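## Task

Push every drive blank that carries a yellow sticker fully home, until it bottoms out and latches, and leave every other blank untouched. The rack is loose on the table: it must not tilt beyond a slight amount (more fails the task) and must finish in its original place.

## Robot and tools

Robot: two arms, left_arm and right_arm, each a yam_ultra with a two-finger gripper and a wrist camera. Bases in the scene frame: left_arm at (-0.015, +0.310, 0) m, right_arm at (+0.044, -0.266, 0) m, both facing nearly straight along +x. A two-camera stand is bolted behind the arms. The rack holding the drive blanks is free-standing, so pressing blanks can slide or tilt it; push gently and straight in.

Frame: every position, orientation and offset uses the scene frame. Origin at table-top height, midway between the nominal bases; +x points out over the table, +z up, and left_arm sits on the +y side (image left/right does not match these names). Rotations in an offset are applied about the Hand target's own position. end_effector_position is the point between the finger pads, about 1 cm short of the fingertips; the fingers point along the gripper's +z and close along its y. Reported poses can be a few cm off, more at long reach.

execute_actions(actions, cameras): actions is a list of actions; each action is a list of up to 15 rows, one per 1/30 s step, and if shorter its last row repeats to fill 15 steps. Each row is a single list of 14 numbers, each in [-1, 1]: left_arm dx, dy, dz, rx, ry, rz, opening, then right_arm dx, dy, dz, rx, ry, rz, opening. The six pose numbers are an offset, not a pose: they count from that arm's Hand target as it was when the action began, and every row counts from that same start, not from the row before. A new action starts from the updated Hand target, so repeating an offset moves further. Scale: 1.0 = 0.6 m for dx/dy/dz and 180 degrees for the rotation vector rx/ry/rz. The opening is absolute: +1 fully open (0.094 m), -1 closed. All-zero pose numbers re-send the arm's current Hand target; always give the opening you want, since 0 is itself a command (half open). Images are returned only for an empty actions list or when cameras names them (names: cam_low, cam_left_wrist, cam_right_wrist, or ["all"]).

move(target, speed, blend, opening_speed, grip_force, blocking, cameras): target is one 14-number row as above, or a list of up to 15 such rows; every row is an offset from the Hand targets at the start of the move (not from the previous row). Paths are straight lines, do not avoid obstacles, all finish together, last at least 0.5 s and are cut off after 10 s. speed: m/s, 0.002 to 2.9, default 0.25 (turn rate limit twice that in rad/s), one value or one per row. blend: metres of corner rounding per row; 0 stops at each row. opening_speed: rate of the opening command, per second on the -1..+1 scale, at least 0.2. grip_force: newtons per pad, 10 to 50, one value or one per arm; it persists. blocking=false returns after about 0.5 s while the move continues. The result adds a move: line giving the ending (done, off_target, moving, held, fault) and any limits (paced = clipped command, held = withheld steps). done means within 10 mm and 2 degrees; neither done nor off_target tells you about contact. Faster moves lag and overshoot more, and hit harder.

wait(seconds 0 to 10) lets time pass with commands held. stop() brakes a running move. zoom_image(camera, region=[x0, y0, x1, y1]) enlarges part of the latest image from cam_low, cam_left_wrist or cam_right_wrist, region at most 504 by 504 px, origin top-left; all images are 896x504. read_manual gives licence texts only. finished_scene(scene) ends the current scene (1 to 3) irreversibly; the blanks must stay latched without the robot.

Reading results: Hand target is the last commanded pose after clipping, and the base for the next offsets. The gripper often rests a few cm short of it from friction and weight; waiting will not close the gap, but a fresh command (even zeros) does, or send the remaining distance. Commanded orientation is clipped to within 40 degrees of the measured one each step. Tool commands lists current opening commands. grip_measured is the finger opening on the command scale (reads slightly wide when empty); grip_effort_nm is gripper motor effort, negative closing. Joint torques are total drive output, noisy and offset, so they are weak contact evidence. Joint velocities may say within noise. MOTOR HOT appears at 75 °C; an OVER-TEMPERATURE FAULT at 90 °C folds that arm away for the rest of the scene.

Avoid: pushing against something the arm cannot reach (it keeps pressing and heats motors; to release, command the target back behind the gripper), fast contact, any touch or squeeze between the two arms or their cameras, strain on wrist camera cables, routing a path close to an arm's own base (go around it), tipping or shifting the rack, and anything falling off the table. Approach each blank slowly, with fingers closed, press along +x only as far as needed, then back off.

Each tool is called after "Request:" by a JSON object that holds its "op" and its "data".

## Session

Request:
{"op": "execute_actions", "data": {"actions": []}}

Request:
{"op": "zoom_image", "data": {"camera": "cam_low", "region": [370, 20, 500, 150]}}

Scene clock: 0.00 s.
left_arm: end_effector_position=(+0.2171, +0.2911, +0.2868) grip_measured=+1.000 grip_effort_nm=n/a end_effector_quat_wxyz=(+0.425, -0.168, +0.881, -0.123) | right_arm: end_effector_position=(+0.2679, -0.2245, +0.3349) grip_measured=+1.000 grip_effort_nm=n/a end_effector_quat_wxyz=(+0.428, +0.004, +0.843, +0.326)
Joint positions: left_arm=[-0.05 0.743 1.101 -1.011 0.016 -0.459 0.094] | right_arm=[-0.553 0.908 1.256 -1.266 -1.012 -0.18 0.094]
Joint velocities: within noise
Joint torques (N m): no reading
Heat: left arm: 22 °C; right arm: 23 °C.
Hand target: left_arm +0.2164, +0.2922, +0.2908; +0.432, -0.166, +0.878, -0.121 | right_arm +0.2663, -0.2220, +0.3382; +0.432, -0.003, +0.840, +0.329
Tool commands: left_gripper/opening=+1.0 right_gripper/opening=+1.0
camera_calibration:
cam_left_wrist: T_world_to_cam=[[0.177659, -0.916538, 0.358322, 0.124732], [-0.870954, -0.315946, -0.376321, 0.422882], [0.458123, -0.245225, -0.854393, 0.306754], [0, 0, 0, 1]] pos_world=[0.20562, 0.323153, 0.376534]
cam_right_wrist: T_world_to_cam=[[0.27032, -0.772431, -0.574698, -0.05421], [-0.887072, 0.0321833, -0.460508, 0.437121], [0.374206, 0.634283, -0.676502, 0.359426], [0, 0, 0, 1]] pos_world=[0.267912, -0.283919, 0.413295]

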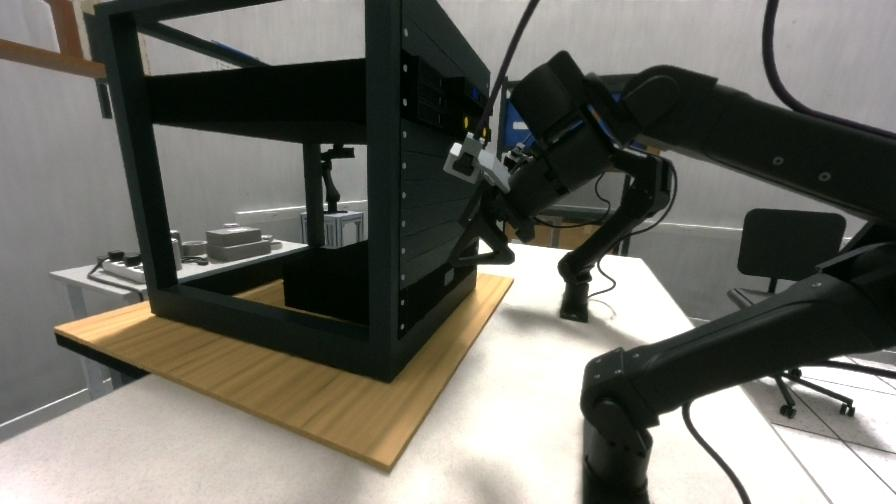

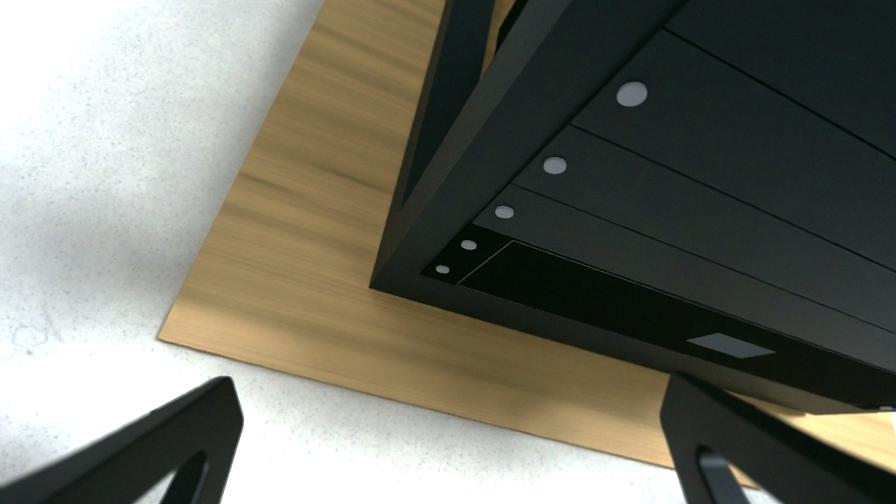

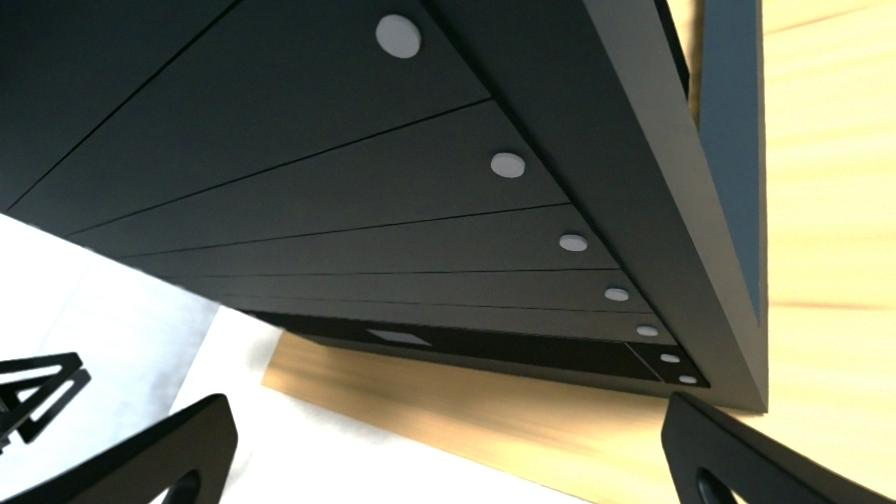

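Scaled by 3.877 from the camera's 896x504 image, which has a finer 1280x720 frame.

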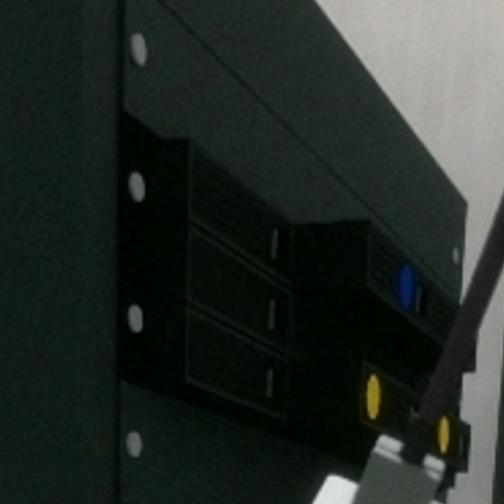

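Request:
{"op": "move", "data": {"target": [-0.061,-0.404,0.349,0.1325,-0.2059,-0.0208,-1,-0.08,-0.05,-0.1,0,0,0,-1], "cameras": ["all"], "speed": 0.3}}

Request:
{"op": "zoom_image", "data": {"camera": "cam_low", "region": [370, 20, 500, 150]}}

Scene clock: 6.47 s.
left_arm: end_effector_position=(+0.1791, +0.0387, +0.4919) grip_measured=-0.997 grip_effort_nm=-0.15 end_effector_quat_wxyz=(+0.693, +0.021, +0.721, +0.008) | right_arm: end_effector_position=(+0.2237, -0.2558, +0.2786) grip_measured=-0.997 grip_effort_nm=-0.18 end_effector_quat_wxyz=(+0.446, +0.055, +0.867, +0.214)
Joint positions: left_arm=[-1.499 1.521 1.929 -0.939 -1.493 -0.489 0] | right_arm=[-0.939 0.738 1.085 -1.538 -0.989 -0.613 0]
Joint torques (N m): left_arm=[0.24 -7.77 3.85 1.58 -0.73 0.05] | right_arm=[0.25 0.65 4.93 0.59 -0.38 0.02]
Heat: left arm: 22 °C; right arm: 24 °C.
Hand target: left_arm +0.1798, +0.0498, +0.5003; +0.707, +0.000, +0.707, +0.000 | right_arm +0.2183, -0.2520, +0.2782; +0.432, -0.003, +0.840, +0.329
Off the commanded pose: left_arm 0.014 m, 3 deg | right_arm 0.007 m, 15 deg.
joint sent to its limit (right arm) — joint 4 (wrist pitch), lower limit. The joint targets are off in orientation, not in position.
move: off_target (left_arm, right_arm)
camera_calibration:
cam_left_wrist: T_world_to_cam=[[-0.0297455, -0.998242, -0.0512575, 0.0683775], [-0.47024, 0.0592264, -0.880549, 0.548962], [0.882037, -0.00208906, -0.471176, 0.163643], [0, 0, 0, 1]] pos_world=[0.115839, 0.0360861, 0.563997]
cam_right_wrist: T_world_to_cam=[[0.0957644, -0.890798, -0.444193, -0.126358], [-0.882391, 0.130549, -0.452043, 0.394623], [0.460668, 0.435241, -0.773531, 0.314455], [0, 0, 0, 1]] pos_world=[0.215453, -0.300941, 0.3655]

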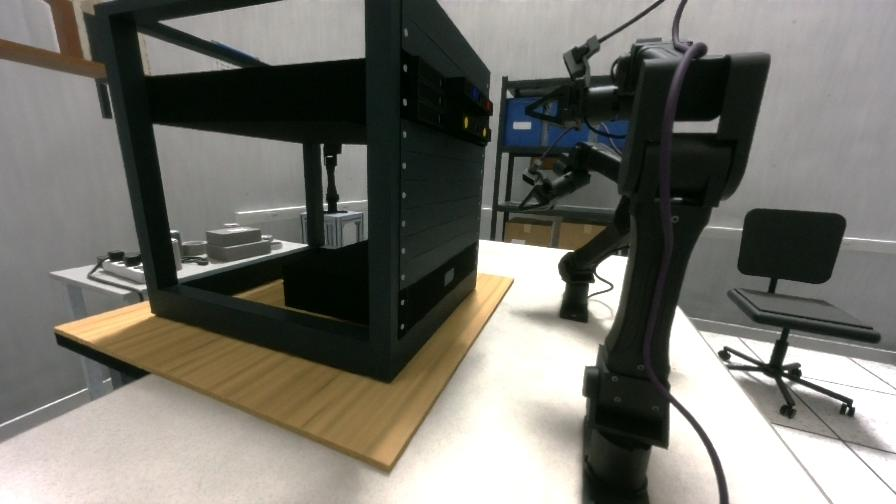

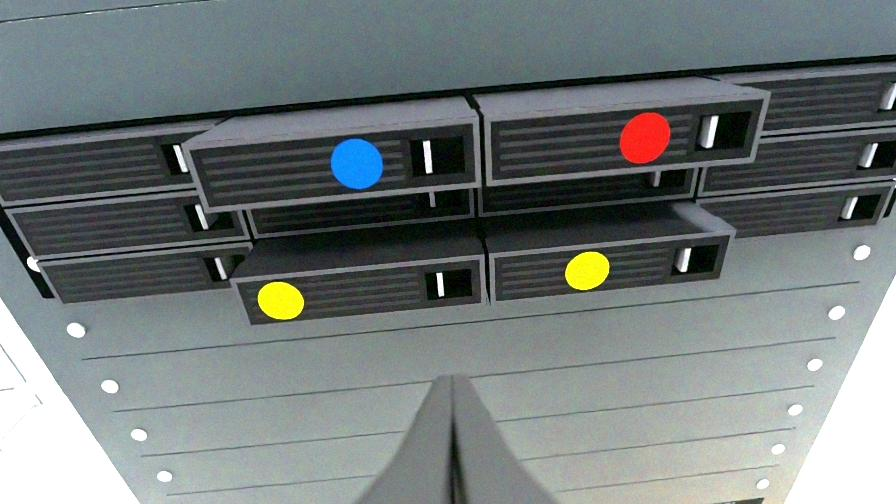

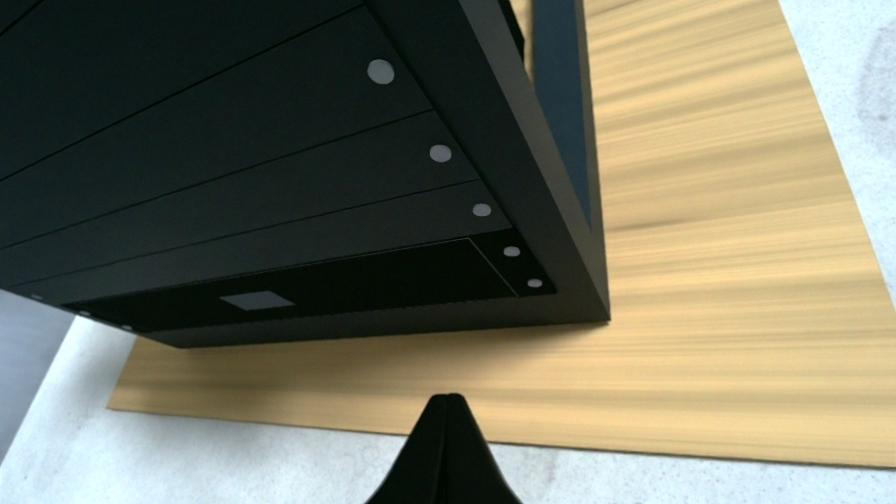

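Scaled by 3.877 from the camera's 896x504 image, which has a finer 1280x720 frame.

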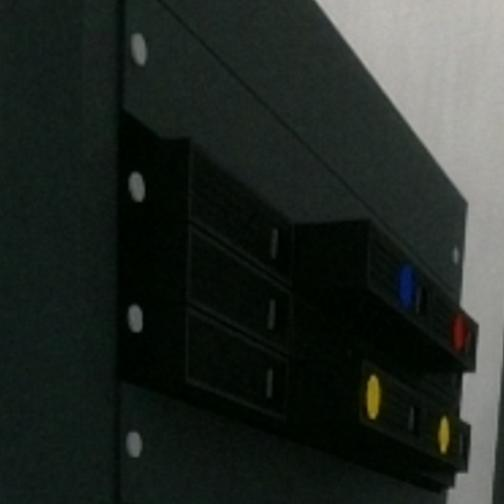

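Request:
{"op": "move", "data": {"target": [[0.017,0.059,-0.1,-0.4996,0.0218,0.0218,-1,0,0,0,0,0,0,-1],[0.092,0.059,-0.055,-0.4996,0.0218,0.0218,-1,0,0,0,0,0,0,-1]], "cameras": ["cam_left_wrist"], "speed": [0.4,0.15]}}

Scene clock: 12.87 s.
left_arm: end_effector_position=(+0.2331, +0.0853, +0.4637) grip_measured=-0.997 grip_effort_nm=-0.16 end_effector_quat_wxyz=(-0.476, +0.523, -0.524, +0.474) | right_arm: end_effector_position=(+0.2237, -0.2558, +0.2786) grip_measured=-0.997 grip_effort_nm=-0.18 end_effector_quat_wxyz=(+0.446, +0.055, +0.867, +0.214)
Joint positions: left_arm=[-1.256 1.311 1.612 -0.626 -1.263 -1.879 0] | right_arm=[-0.939 0.738 1.085 -1.538 -0.989 -0.613 0]
Joint torques (N m): left_arm=[0.7 -4.23 5.26 1.75 -0.17 0.18] | right_arm=[0.27 0.65 4.92 0.59 -0.39 0.02]
Heat: left arm: 23 °C; right arm: 24 °C.
Hand target: left_arm +0.2350, +0.0851, +0.4672; -0.477, +0.521, -0.521, +0.478 | right_arm +0.2183, -0.2520, +0.2782; +0.432, -0.003, +0.840, +0.329
Off the commanded pose: left_arm 0.004 m, 1 deg | right_arm 0.007 m, 15 deg.
joint sent to its limit (right arm) — joint 4 (wrist pitch), lower limit. The joint targets are off in orientation, not in position.
move: off_target (right_arm)
camera_calibration:
cam_left_wrist: T_world_to_cam=[[0.0870828, -0.0139785, 0.996103, -0.481699], [-0.435642, -0.89976, 0.0254589, 0.200412], [0.895898, -0.436162, -0.0844433, -0.0426391], [0, 0, 0, 1]] pos_world=[0.167456, 0.154992, 0.471119]
Images, in order (width x height): cam_left_wrist 896x504.

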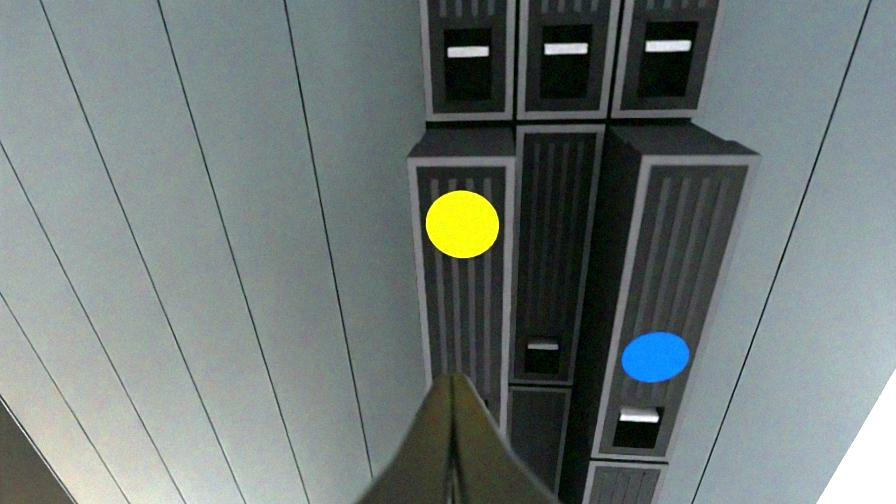

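Request:
{"op": "move", "data": {"target": [[0.05,0.003,0.009,0,0,0,-1,0,0,0,0,0,0,-1],[0.1,0.003,0.02,0,0,0,-1,0,0,0,0,0,0,-1]], "cameras": ["cam_left_wrist"], "speed": 0.06, "blend": 0.01}}

Scene clock: 15.40 s.
left_arm: end_effector_position=(+0.2928, +0.0882, +0.4673) grip_measured=-0.997 grip_effort_nm=-0.15 end_effector_quat_wxyz=(-0.477, +0.523, -0.531, +0.466) | right_arm: end_effector_position=(+0.2237, -0.2558, +0.2786) grip_measured=-0.997 grip_effort_nm=-0.18 end_effector_quat_wxyz=(+0.446, +0.055, +0.867, +0.214)
Joint positions: left_arm=[-1.028 1.379 1.659 -0.505 -1.044 -1.747 0] | right_arm=[-0.939 0.738 1.085 -1.538 -0.989 -0.613 0]
Joint torques (N m): left_arm=[0.39 -4.51 7.49 1.97 -0.1 0.19] | right_arm=[0.28 0.65 4.92 0.58 -0.38 0.02]
Heat: left arm: 23 °C; right arm: 24 °C.
Hand target: left_arm +0.2950, +0.0870, +0.4793; -0.477, +0.521, -0.521, +0.478 | right_arm +0.2183, -0.2520, +0.2782; +0.432, -0.003, +0.840, +0.329
Off the commanded pose: left_arm 0.012 m, 2 deg | right_arm 0.007 m, 15 deg.
joint sent to its limit (right arm) — joint 4 (wrist pitch), lower limit. The joint targets are off in orientation, not in position.
move: off_target (left_arm, right_arm)
camera_calibration:
cam_left_wrist: T_world_to_cam=[[0.102489, -0.0295399, 0.994295, -0.492722], [-0.43308, -0.901178, 0.0178673, 0.231818], [0.89551, -0.432441, -0.105154, -0.0850789], [0, 0, 0, 1]] pos_world=[0.227084, 0.157563, 0.476823]
Images, in order (width x height): cam_left_wrist 896x504.

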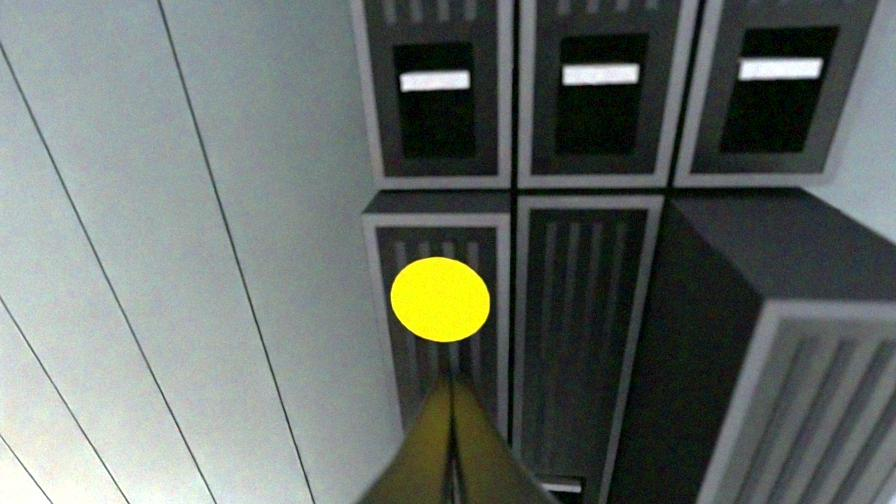

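Request:
{"op": "move", "data": {"target": [0.045,0,0.0,0,0,0,-1,0,0,0,0,0,0,-1], "cameras": ["cam_left_wrist","cam_low"], "speed": 0.06}}

Scene clock: 16.90 s.
left_arm: end_effector_position=(+0.3064, +0.0891, +0.4688) grip_measured=-0.997 grip_effort_nm=-0.16 end_effector_quat_wxyz=(-0.477, +0.522, -0.533, +0.465) | right_arm: end_effector_position=(+0.2237, -0.2558, +0.2786) grip_measured=-0.997 grip_effort_nm=-0.18 end_effector_quat_wxyz=(+0.446, +0.055, +0.867, +0.214)
Joint positions: left_arm=[-0.981 1.401 1.679 -0.487 -0.996 -1.723 0] | right_arm=[-0.939 0.738 1.085 -1.538 -0.989 -0.613 0]
Joint torques (N m): left_arm=[4.18 -2.99 8.01 2.23 0.24 0.21] | right_arm=[0.27 0.65 4.93 0.58 -0.39 0.02]
Heat: left arm: 23 °C; right arm: 24 °C.
Hand target: left_arm +0.3221, +0.0870, +0.4791; -0.478, +0.522, -0.521, +0.478 | right_arm +0.2183, -0.2520, +0.2782; +0.432, -0.003, +0.840, +0.329
Off the commanded pose: left_arm 0.019 m, 2 deg | right_arm 0.007 m, 15 deg.
joint sent to its limit (right arm) — joint 4 (wrist pitch), lower limit. The joint targets are off in orientation, not in position.
move: off_target (left_arm, right_arm)
camera_calibration:
cam_left_wrist: T_world_to_cam=[[0.102902, -0.0349288, 0.994078, -0.495232], [-0.434813, -0.900421, 0.0133717, 0.241104], [0.894622, -0.433614, -0.107843, -0.095109], [0, 0, 0, 1]] pos_world=[0.240882, 0.158557, 0.478818]
Images, in order (width x height): cam_low 896x504, cam_left_wrist 896x504.

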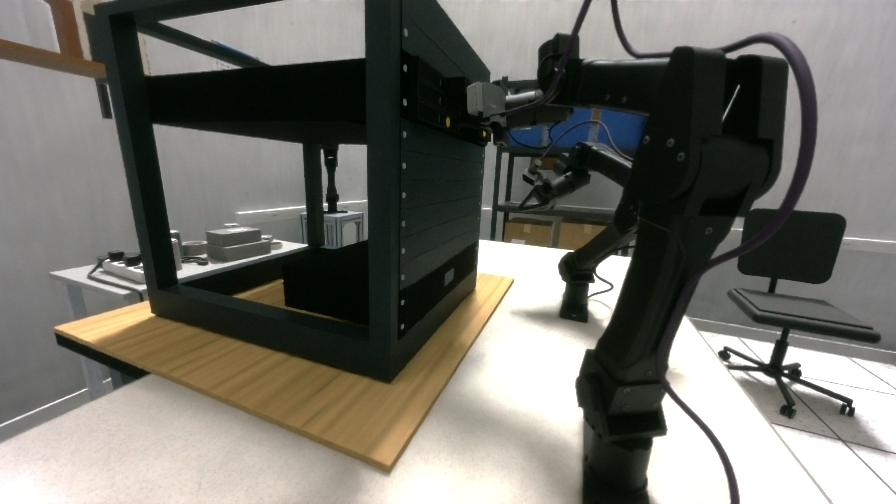

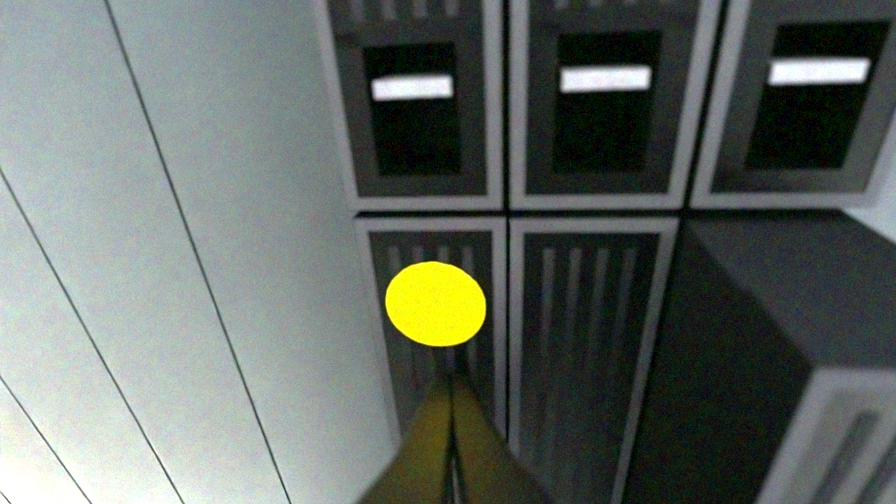

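Request:
{"op": "move", "data": {"target": [[-0.18,0,-0.01,0,0,0,-1,0,0,0,0,0,0,-1],[-0.203,-0.178,-0.082,0,0,0,-1,0,0,0,0,0,0,-1],[-0.153,-0.178,-0.02,0,0,0,-1,0,0,0,0,0,0,-1]], "cameras": ["cam_left_wrist","cam_low"], "speed": [0.2,0.25,0.15], "blend": [0.02,0,0]}}

Request:
{"op": "zoom_image", "data": {"camera": "cam_low", "region": [370, 20, 500, 150]}}

Scene clock: 20.83 s.
left_arm: end_effector_position=(+0.2303, -0.0193, +0.4686) grip_measured=-0.997 grip_effort_nm=-0.15 end_effector_quat_wxyz=(-0.466, +0.533, -0.501, +0.498) | right_arm: end_effector_position=(+0.2237, -0.2558, +0.2786) grip_measured=-0.997 grip_effort_nm=-0.18 end_effector_quat_wxyz=(+0.446, +0.055, +0.867, +0.214)
Joint positions: left_arm=[-1.354 1.681 1.953 -0.614 -1.361 -1.97 0] | right_arm=[-0.939 0.738 1.085 -1.538 -0.989 -0.613 0]
Joint torques (N m): left_arm=[-0.12 -7.28 7.31 0.82 -0.17 0.19] | right_arm=[0.27 0.66 4.94 0.58 -0.39 0.02]
Heat: left arm: 23 °C; right arm: 24 °C.
Hand target: left_arm +0.2302, -0.0198, +0.4673; -0.477, +0.522, -0.521, +0.478 | right_arm +0.2183, -0.2520, +0.2782; +0.432, -0.003, +0.840, +0.329
Off the commanded pose: left_arm 0.002 m, 4 deg | right_arm 0.007 m, 15 deg.
joint sent to its limit (right arm) — joint 4 (wrist pitch), lower limit. The joint targets are off in orientation, not in position.
move: off_target (left_arm, right_arm)
camera_calibration:
cam_left_wrist: T_world_to_cam=[[0.0599525, 0.052857, 0.996801, -0.480674], [-0.435633, -0.897096, 0.0737711, 0.08237], [0.898125, -0.438662, -0.0307568, -0.111023], [0, 0, 0, 1]] pos_world=[0.164413, 0.0505993, 0.469645]
Images, in order (width x height): cam_low 896x504, cam_left_wrist 896x504.

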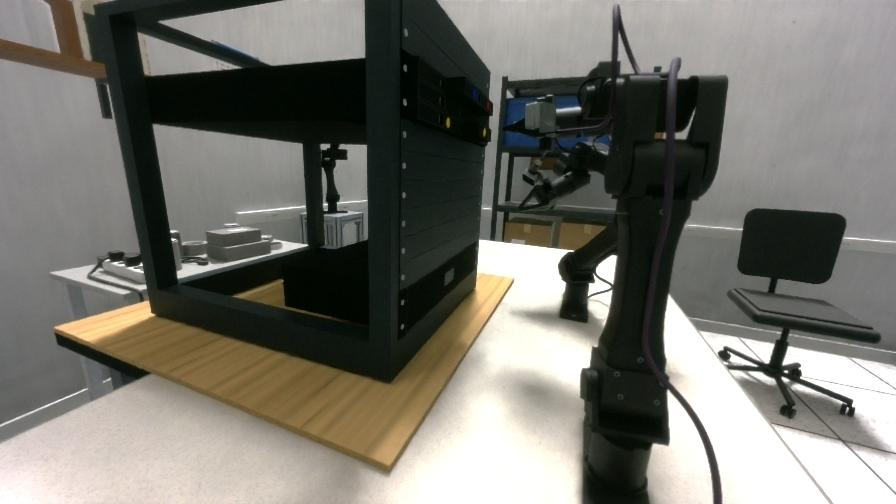

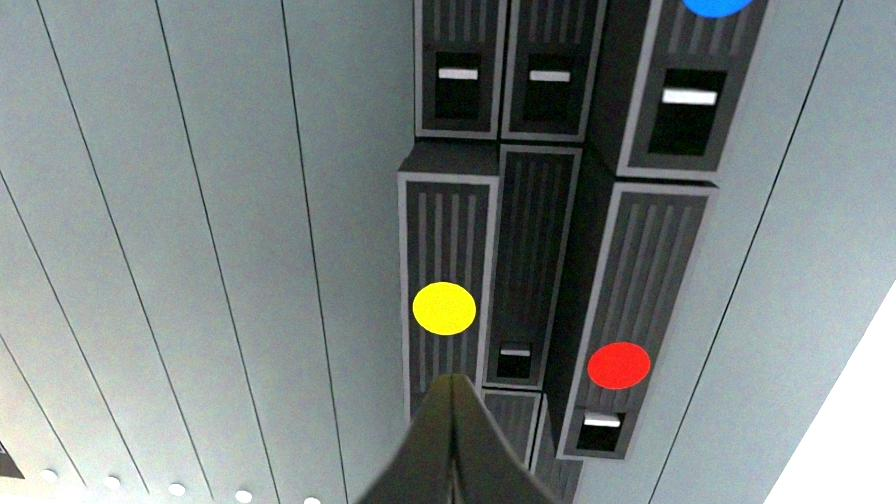

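Scaled by 3.877 from the camera's 896x504 image, which has a finer 1280x720 frame.

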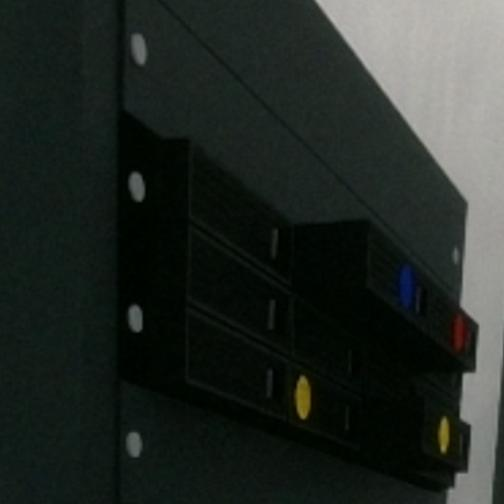

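Request:
{"op": "move", "data": {"target": [[0.03,0,-0.008,0,0,0,-1,0,0,0,0,0,0,-1],[0.1,0,-0.006,0,0,0,-1,0,0,0,0,0,0,-1]], "cameras": ["cam_left_wrist"], "speed": 0.06, "blend": 0.01}}

Scene clock: 23.27 s.
left_arm: end_effector_position=(+0.2874, -0.0163, +0.4583) grip_measured=-0.997 grip_effort_nm=-0.15 end_effector_quat_wxyz=(-0.477, +0.523, -0.526, +0.472) | right_arm: end_effector_position=(+0.2237, -0.2558, +0.2786) grip_measured=-0.997 grip_effort_nm=-0.18 end_effector_quat_wxyz=(+0.446, +0.055, +0.867, +0.214)
Joint positions: left_arm=[-1.191 1.715 1.953 -0.522 -1.203 -1.828 0] | right_arm=[-0.939 0.738 1.085 -1.538 -0.989 -0.613 0]
Joint torques (N m): left_arm=[0.27 -7.76 6.93 1.81 -0.14 0.19] | right_arm=[0.28 0.66 4.93 0.58 -0.38 0.02]
Heat: left arm: 24 °C; right arm: 24 °C.
Hand target: left_arm +0.2903, -0.0198, +0.4636; -0.478, +0.522, -0.521, +0.478 | right_arm +0.2183, -0.2520, +0.2782; +0.432, -0.003, +0.840, +0.329
Off the commanded pose: left_arm 0.007 m, 1 deg | right_arm 0.007 m, 15 deg.
joint sent to its limit (right arm) — joint 4 (wrist pitch), lower limit. The joint targets are off in orientation, not in position.
move: off_target (right_arm); blend cut to 0.0093 m at target 1
camera_calibration:
cam_left_wrist: T_world_to_cam=[[0.090733, -0.0184579, 0.995704, -0.483444], [-0.433099, -0.901059, 0.0227625, 0.133397], [0.896768, -0.433304, -0.0897498, -0.133843], [0, 0, 0, 1]] pos_world=[0.221665, 0.0532807, 0.466319]
Images, in order (width x height): cam_left_wrist 896x504.

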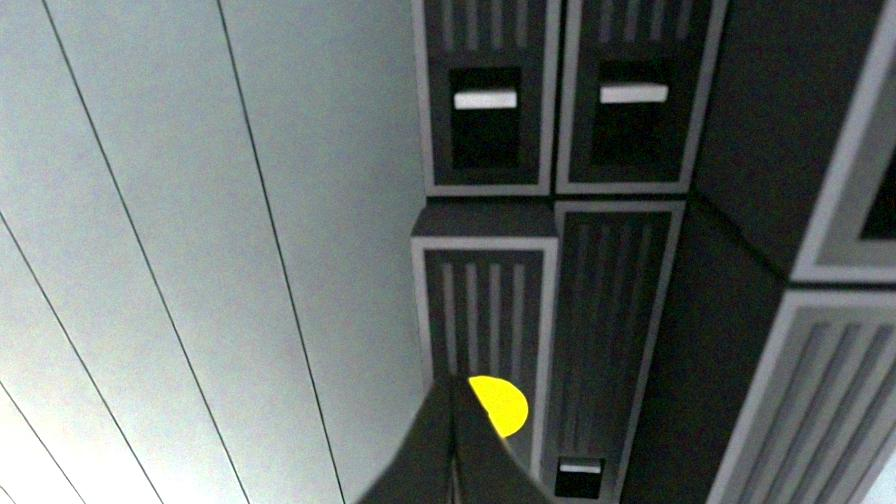

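Request:
{"op": "move", "data": {"target": [[0.02,0,0.014,0,0,0,-1,0,0,0,0,0,0,-1],[0.052,0,0.014,0,0,0,-1,0,0,0,0,0,0,-1]], "cameras": ["cam_left_wrist","cam_low"], "speed": 0.06, "blend": 0.005}}

Scene clock: 25.07 s.
left_arm: end_effector_position=(+0.3096, -0.0161, +0.4678) grip_measured=-0.997 grip_effort_nm=-0.15 end_effector_quat_wxyz=(-0.478, +0.522, -0.526, +0.471) | right_arm: end_effector_position=(+0.2237, -0.2558, +0.2786) grip_measured=-0.997 grip_effort_nm=-0.18 end_effector_quat_wxyz=(+0.446, +0.055, +0.867, +0.214)
Joint positions: left_arm=[-1.133 1.762 2.039 -0.52 -1.148 -1.782 0] | right_arm=[-0.939 0.738 1.085 -1.538 -0.989 -0.613 0]
Joint torques (N m): left_arm=[2.54 -7.21 7.64 1.91 0.13 0.2] | right_arm=[0.27 0.66 4.93 0.58 -0.38 0.02]
Heat: left arm: 24 °C; right arm: 24 °C.
Hand target: left_arm +0.3215, -0.0197, +0.4720; -0.478, +0.522, -0.521, +0.478 | right_arm +0.2183, -0.2520, +0.2782; +0.432, -0.003, +0.840, +0.329
Off the commanded pose: left_arm 0.013 m, 1 deg | right_arm 0.007 m, 15 deg.
joint sent to its limit (right arm) — joint 4 (wrist pitch), lower limit. The joint targets are off in orientation, not in position.
move: off_target (left_arm, right_arm)
camera_calibration:
cam_left_wrist: T_world_to_cam=[[0.0891263, -0.0217702, 0.995782, -0.494469], [-0.43312, -0.901134, 0.0190649, 0.144603], [0.896919, -0.432993, -0.0897439, -0.152813], [0, 0, 0, 1]] pos_world=[0.243762, 0.0533753, 0.475913]
Images, in order (width x height): cam_low 896x504, cam_left_wrist 896x504.

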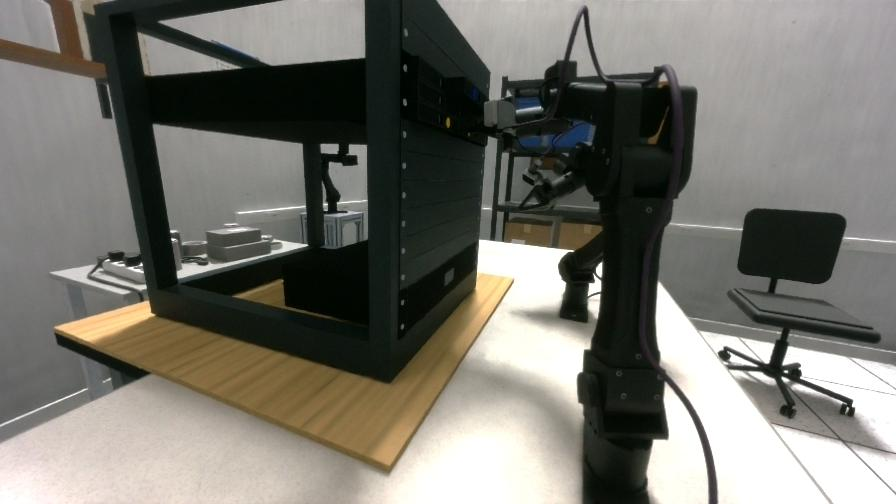

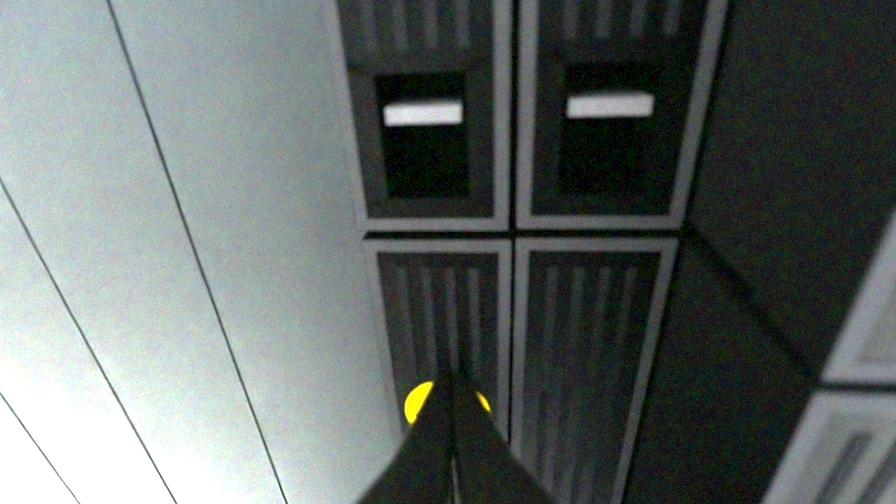

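Flush, possibly just bottomed; push slightly more to ensure the latch, then retract.

Request:
{"op": "move", "data": {"target": [0.012,0,0,0,0,0,-1,0,0,0,0,0,0,-1], "speed": 0.05}}

Request:
{"op": "move", "data": {"target": [[-0.15,0,-0.005,0,0,0,-1,0,0,0,0,0,0,-1],[-0.22,0.1,0.01,0,0,0,-1,0,0,0,0,0,0,-1]], "cameras": ["cam_left_wrist","cam_low"], "speed": 0.2, "blend": 0.03}}

Request:
{"op": "zoom_image", "data": {"camera": "cam_low", "region": [370, 20, 500, 150]}}

Scene clock: 27.03 s.
left_arm: end_effector_position=(+0.3099, -0.0165, +0.4678) grip_measured=-0.997 grip_effort_nm=-0.15 end_effector_quat_wxyz=(-0.480, +0.521, -0.527, +0.470) | right_arm: end_effector_position=(+0.2237, -0.2558, +0.2786) grip_measured=-0.997 grip_effort_nm=-0.18 end_effector_quat_wxyz=(+0.446, +0.055, +0.867, +0.214)
Joint positions: left_arm=[-1.132 1.764 2.041 -0.52 -1.148 -1.776 0] | right_arm=[-0.939 0.738 1.085 -1.538 -0.989 -0.613 0]
Joint torques (N m): left_arm=[4.23 -6.74 7.95 2.01 0.24 0.22] | right_arm=[0.25 0.65 4.93 0.59 -0.39 0.02]
Heat: left arm: 25 °C; right arm: 24 °C.
Hand target: left_arm +0.3286, -0.0197, +0.4721; -0.478, +0.522, -0.521, +0.478 | right_arm +0.2183, -0.2520, +0.2782; +0.432, -0.003, +0.840, +0.329
Off the commanded pose: left_arm 0.019 m, 1 deg | right_arm 0.007 m, 15 deg.
joint sent to its limit (right arm) — joint 4 (wrist pitch), lower limit. The joint targets are off in orientation, not in position.
move: off_target (left_arm, right_arm)

Scene clock: 29.23 s.
left_arm: end_effector_position=(+0.1980, +0.0377, +0.4828) grip_measured=-0.997 grip_effort_nm=-0.15 end_effector_quat_wxyz=(-0.456, +0.526, -0.513, +0.503) | right_arm: end_effector_position=(+0.2237, -0.2558, +0.2786) grip_measured=-0.997 grip_effort_nm=-0.18 end_effector_quat_wxyz=(+0.446, +0.055, +0.867, +0.214)
Joint positions: left_arm=[-1.427 1.493 1.872 -0.841 -1.394 -2.088 0] | right_arm=[-0.939 0.738 1.085 -1.538 -0.989 -0.613 0]
Joint torques (N m): left_arm=[-0.64 -4.83 5.05 0.77 -0.67 -0.09] | right_arm=[0.28 0.65 4.94 0.58 -0.39 0.02]
Heat: left arm: 24 °C; right arm: 24 °C.
Hand target: left_arm +0.1966, +0.0403, +0.4781; -0.477, +0.522, -0.521, +0.478 | right_arm +0.2183, -0.2520, +0.2782; +0.432, -0.003, +0.840, +0.329
Off the commanded pose: left_arm 0.006 m, 4 deg | right_arm 0.007 m, 15 deg.
joint sent to its limit (left arm) — joint 6 (wrist roll), lower limit. The joint targets still meet the commanded pose.
joint sent to its limit (right arm) — joint 4 (wrist pitch), lower limit. The joint targets are off in orientation, not in position.
move: off_target (left_arm, right_arm)
camera_calibration:
cam_left_wrist: T_world_to_cam=[[0.0704736, 0.0477701, 0.996369, -0.497517], [-0.464952, -0.882138, 0.0751796, 0.122914], [0.882527, -0.468562, -0.0399567, -0.0479163], [0, 0, 0, 1]] pos_world=[0.134498, 0.109741, 0.484555]
Images, in order (width x height): cam_low 896x504, cam_left_wrist 896x504.

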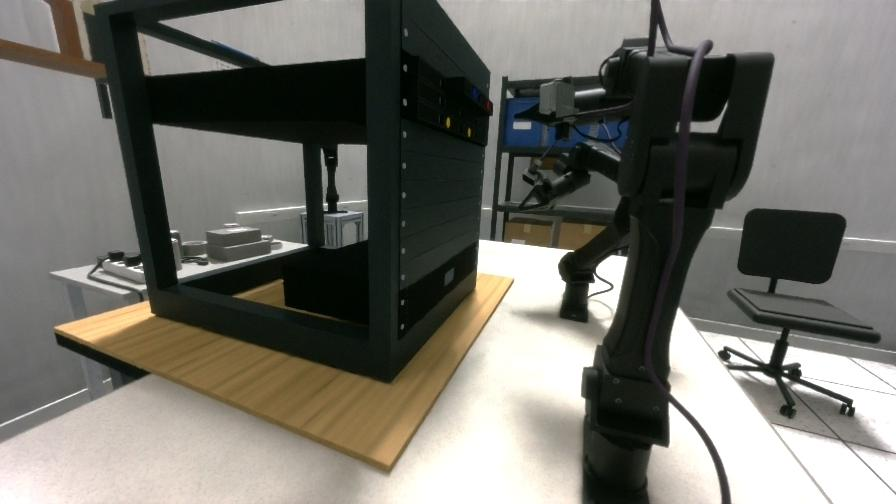

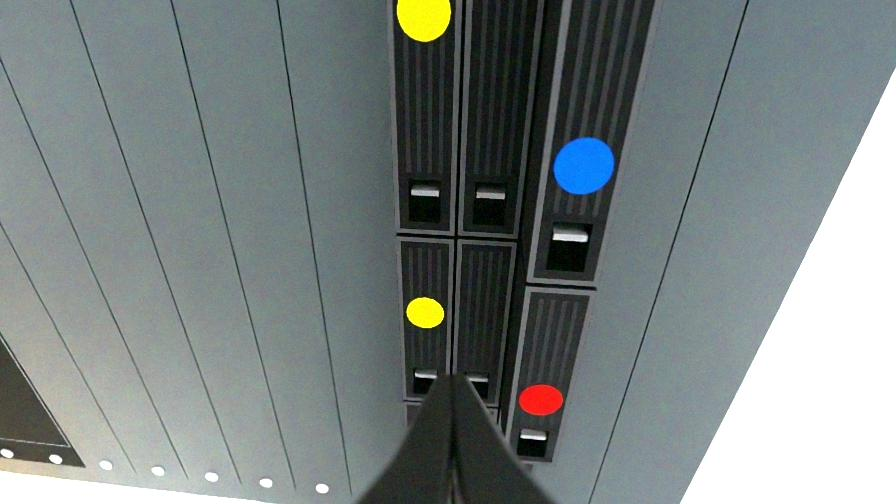

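Scaled by 3.877 from the camera's 896x504 image, which has a finer 1280x720 frame.

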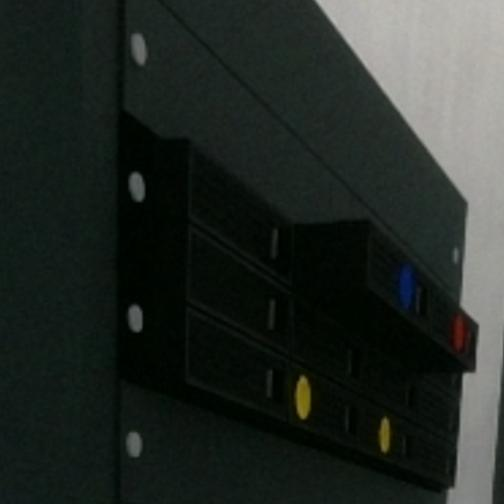

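Request:
{"op": "finished_scene", "data": {"scene": 2}}

The scene is finished: the task was done.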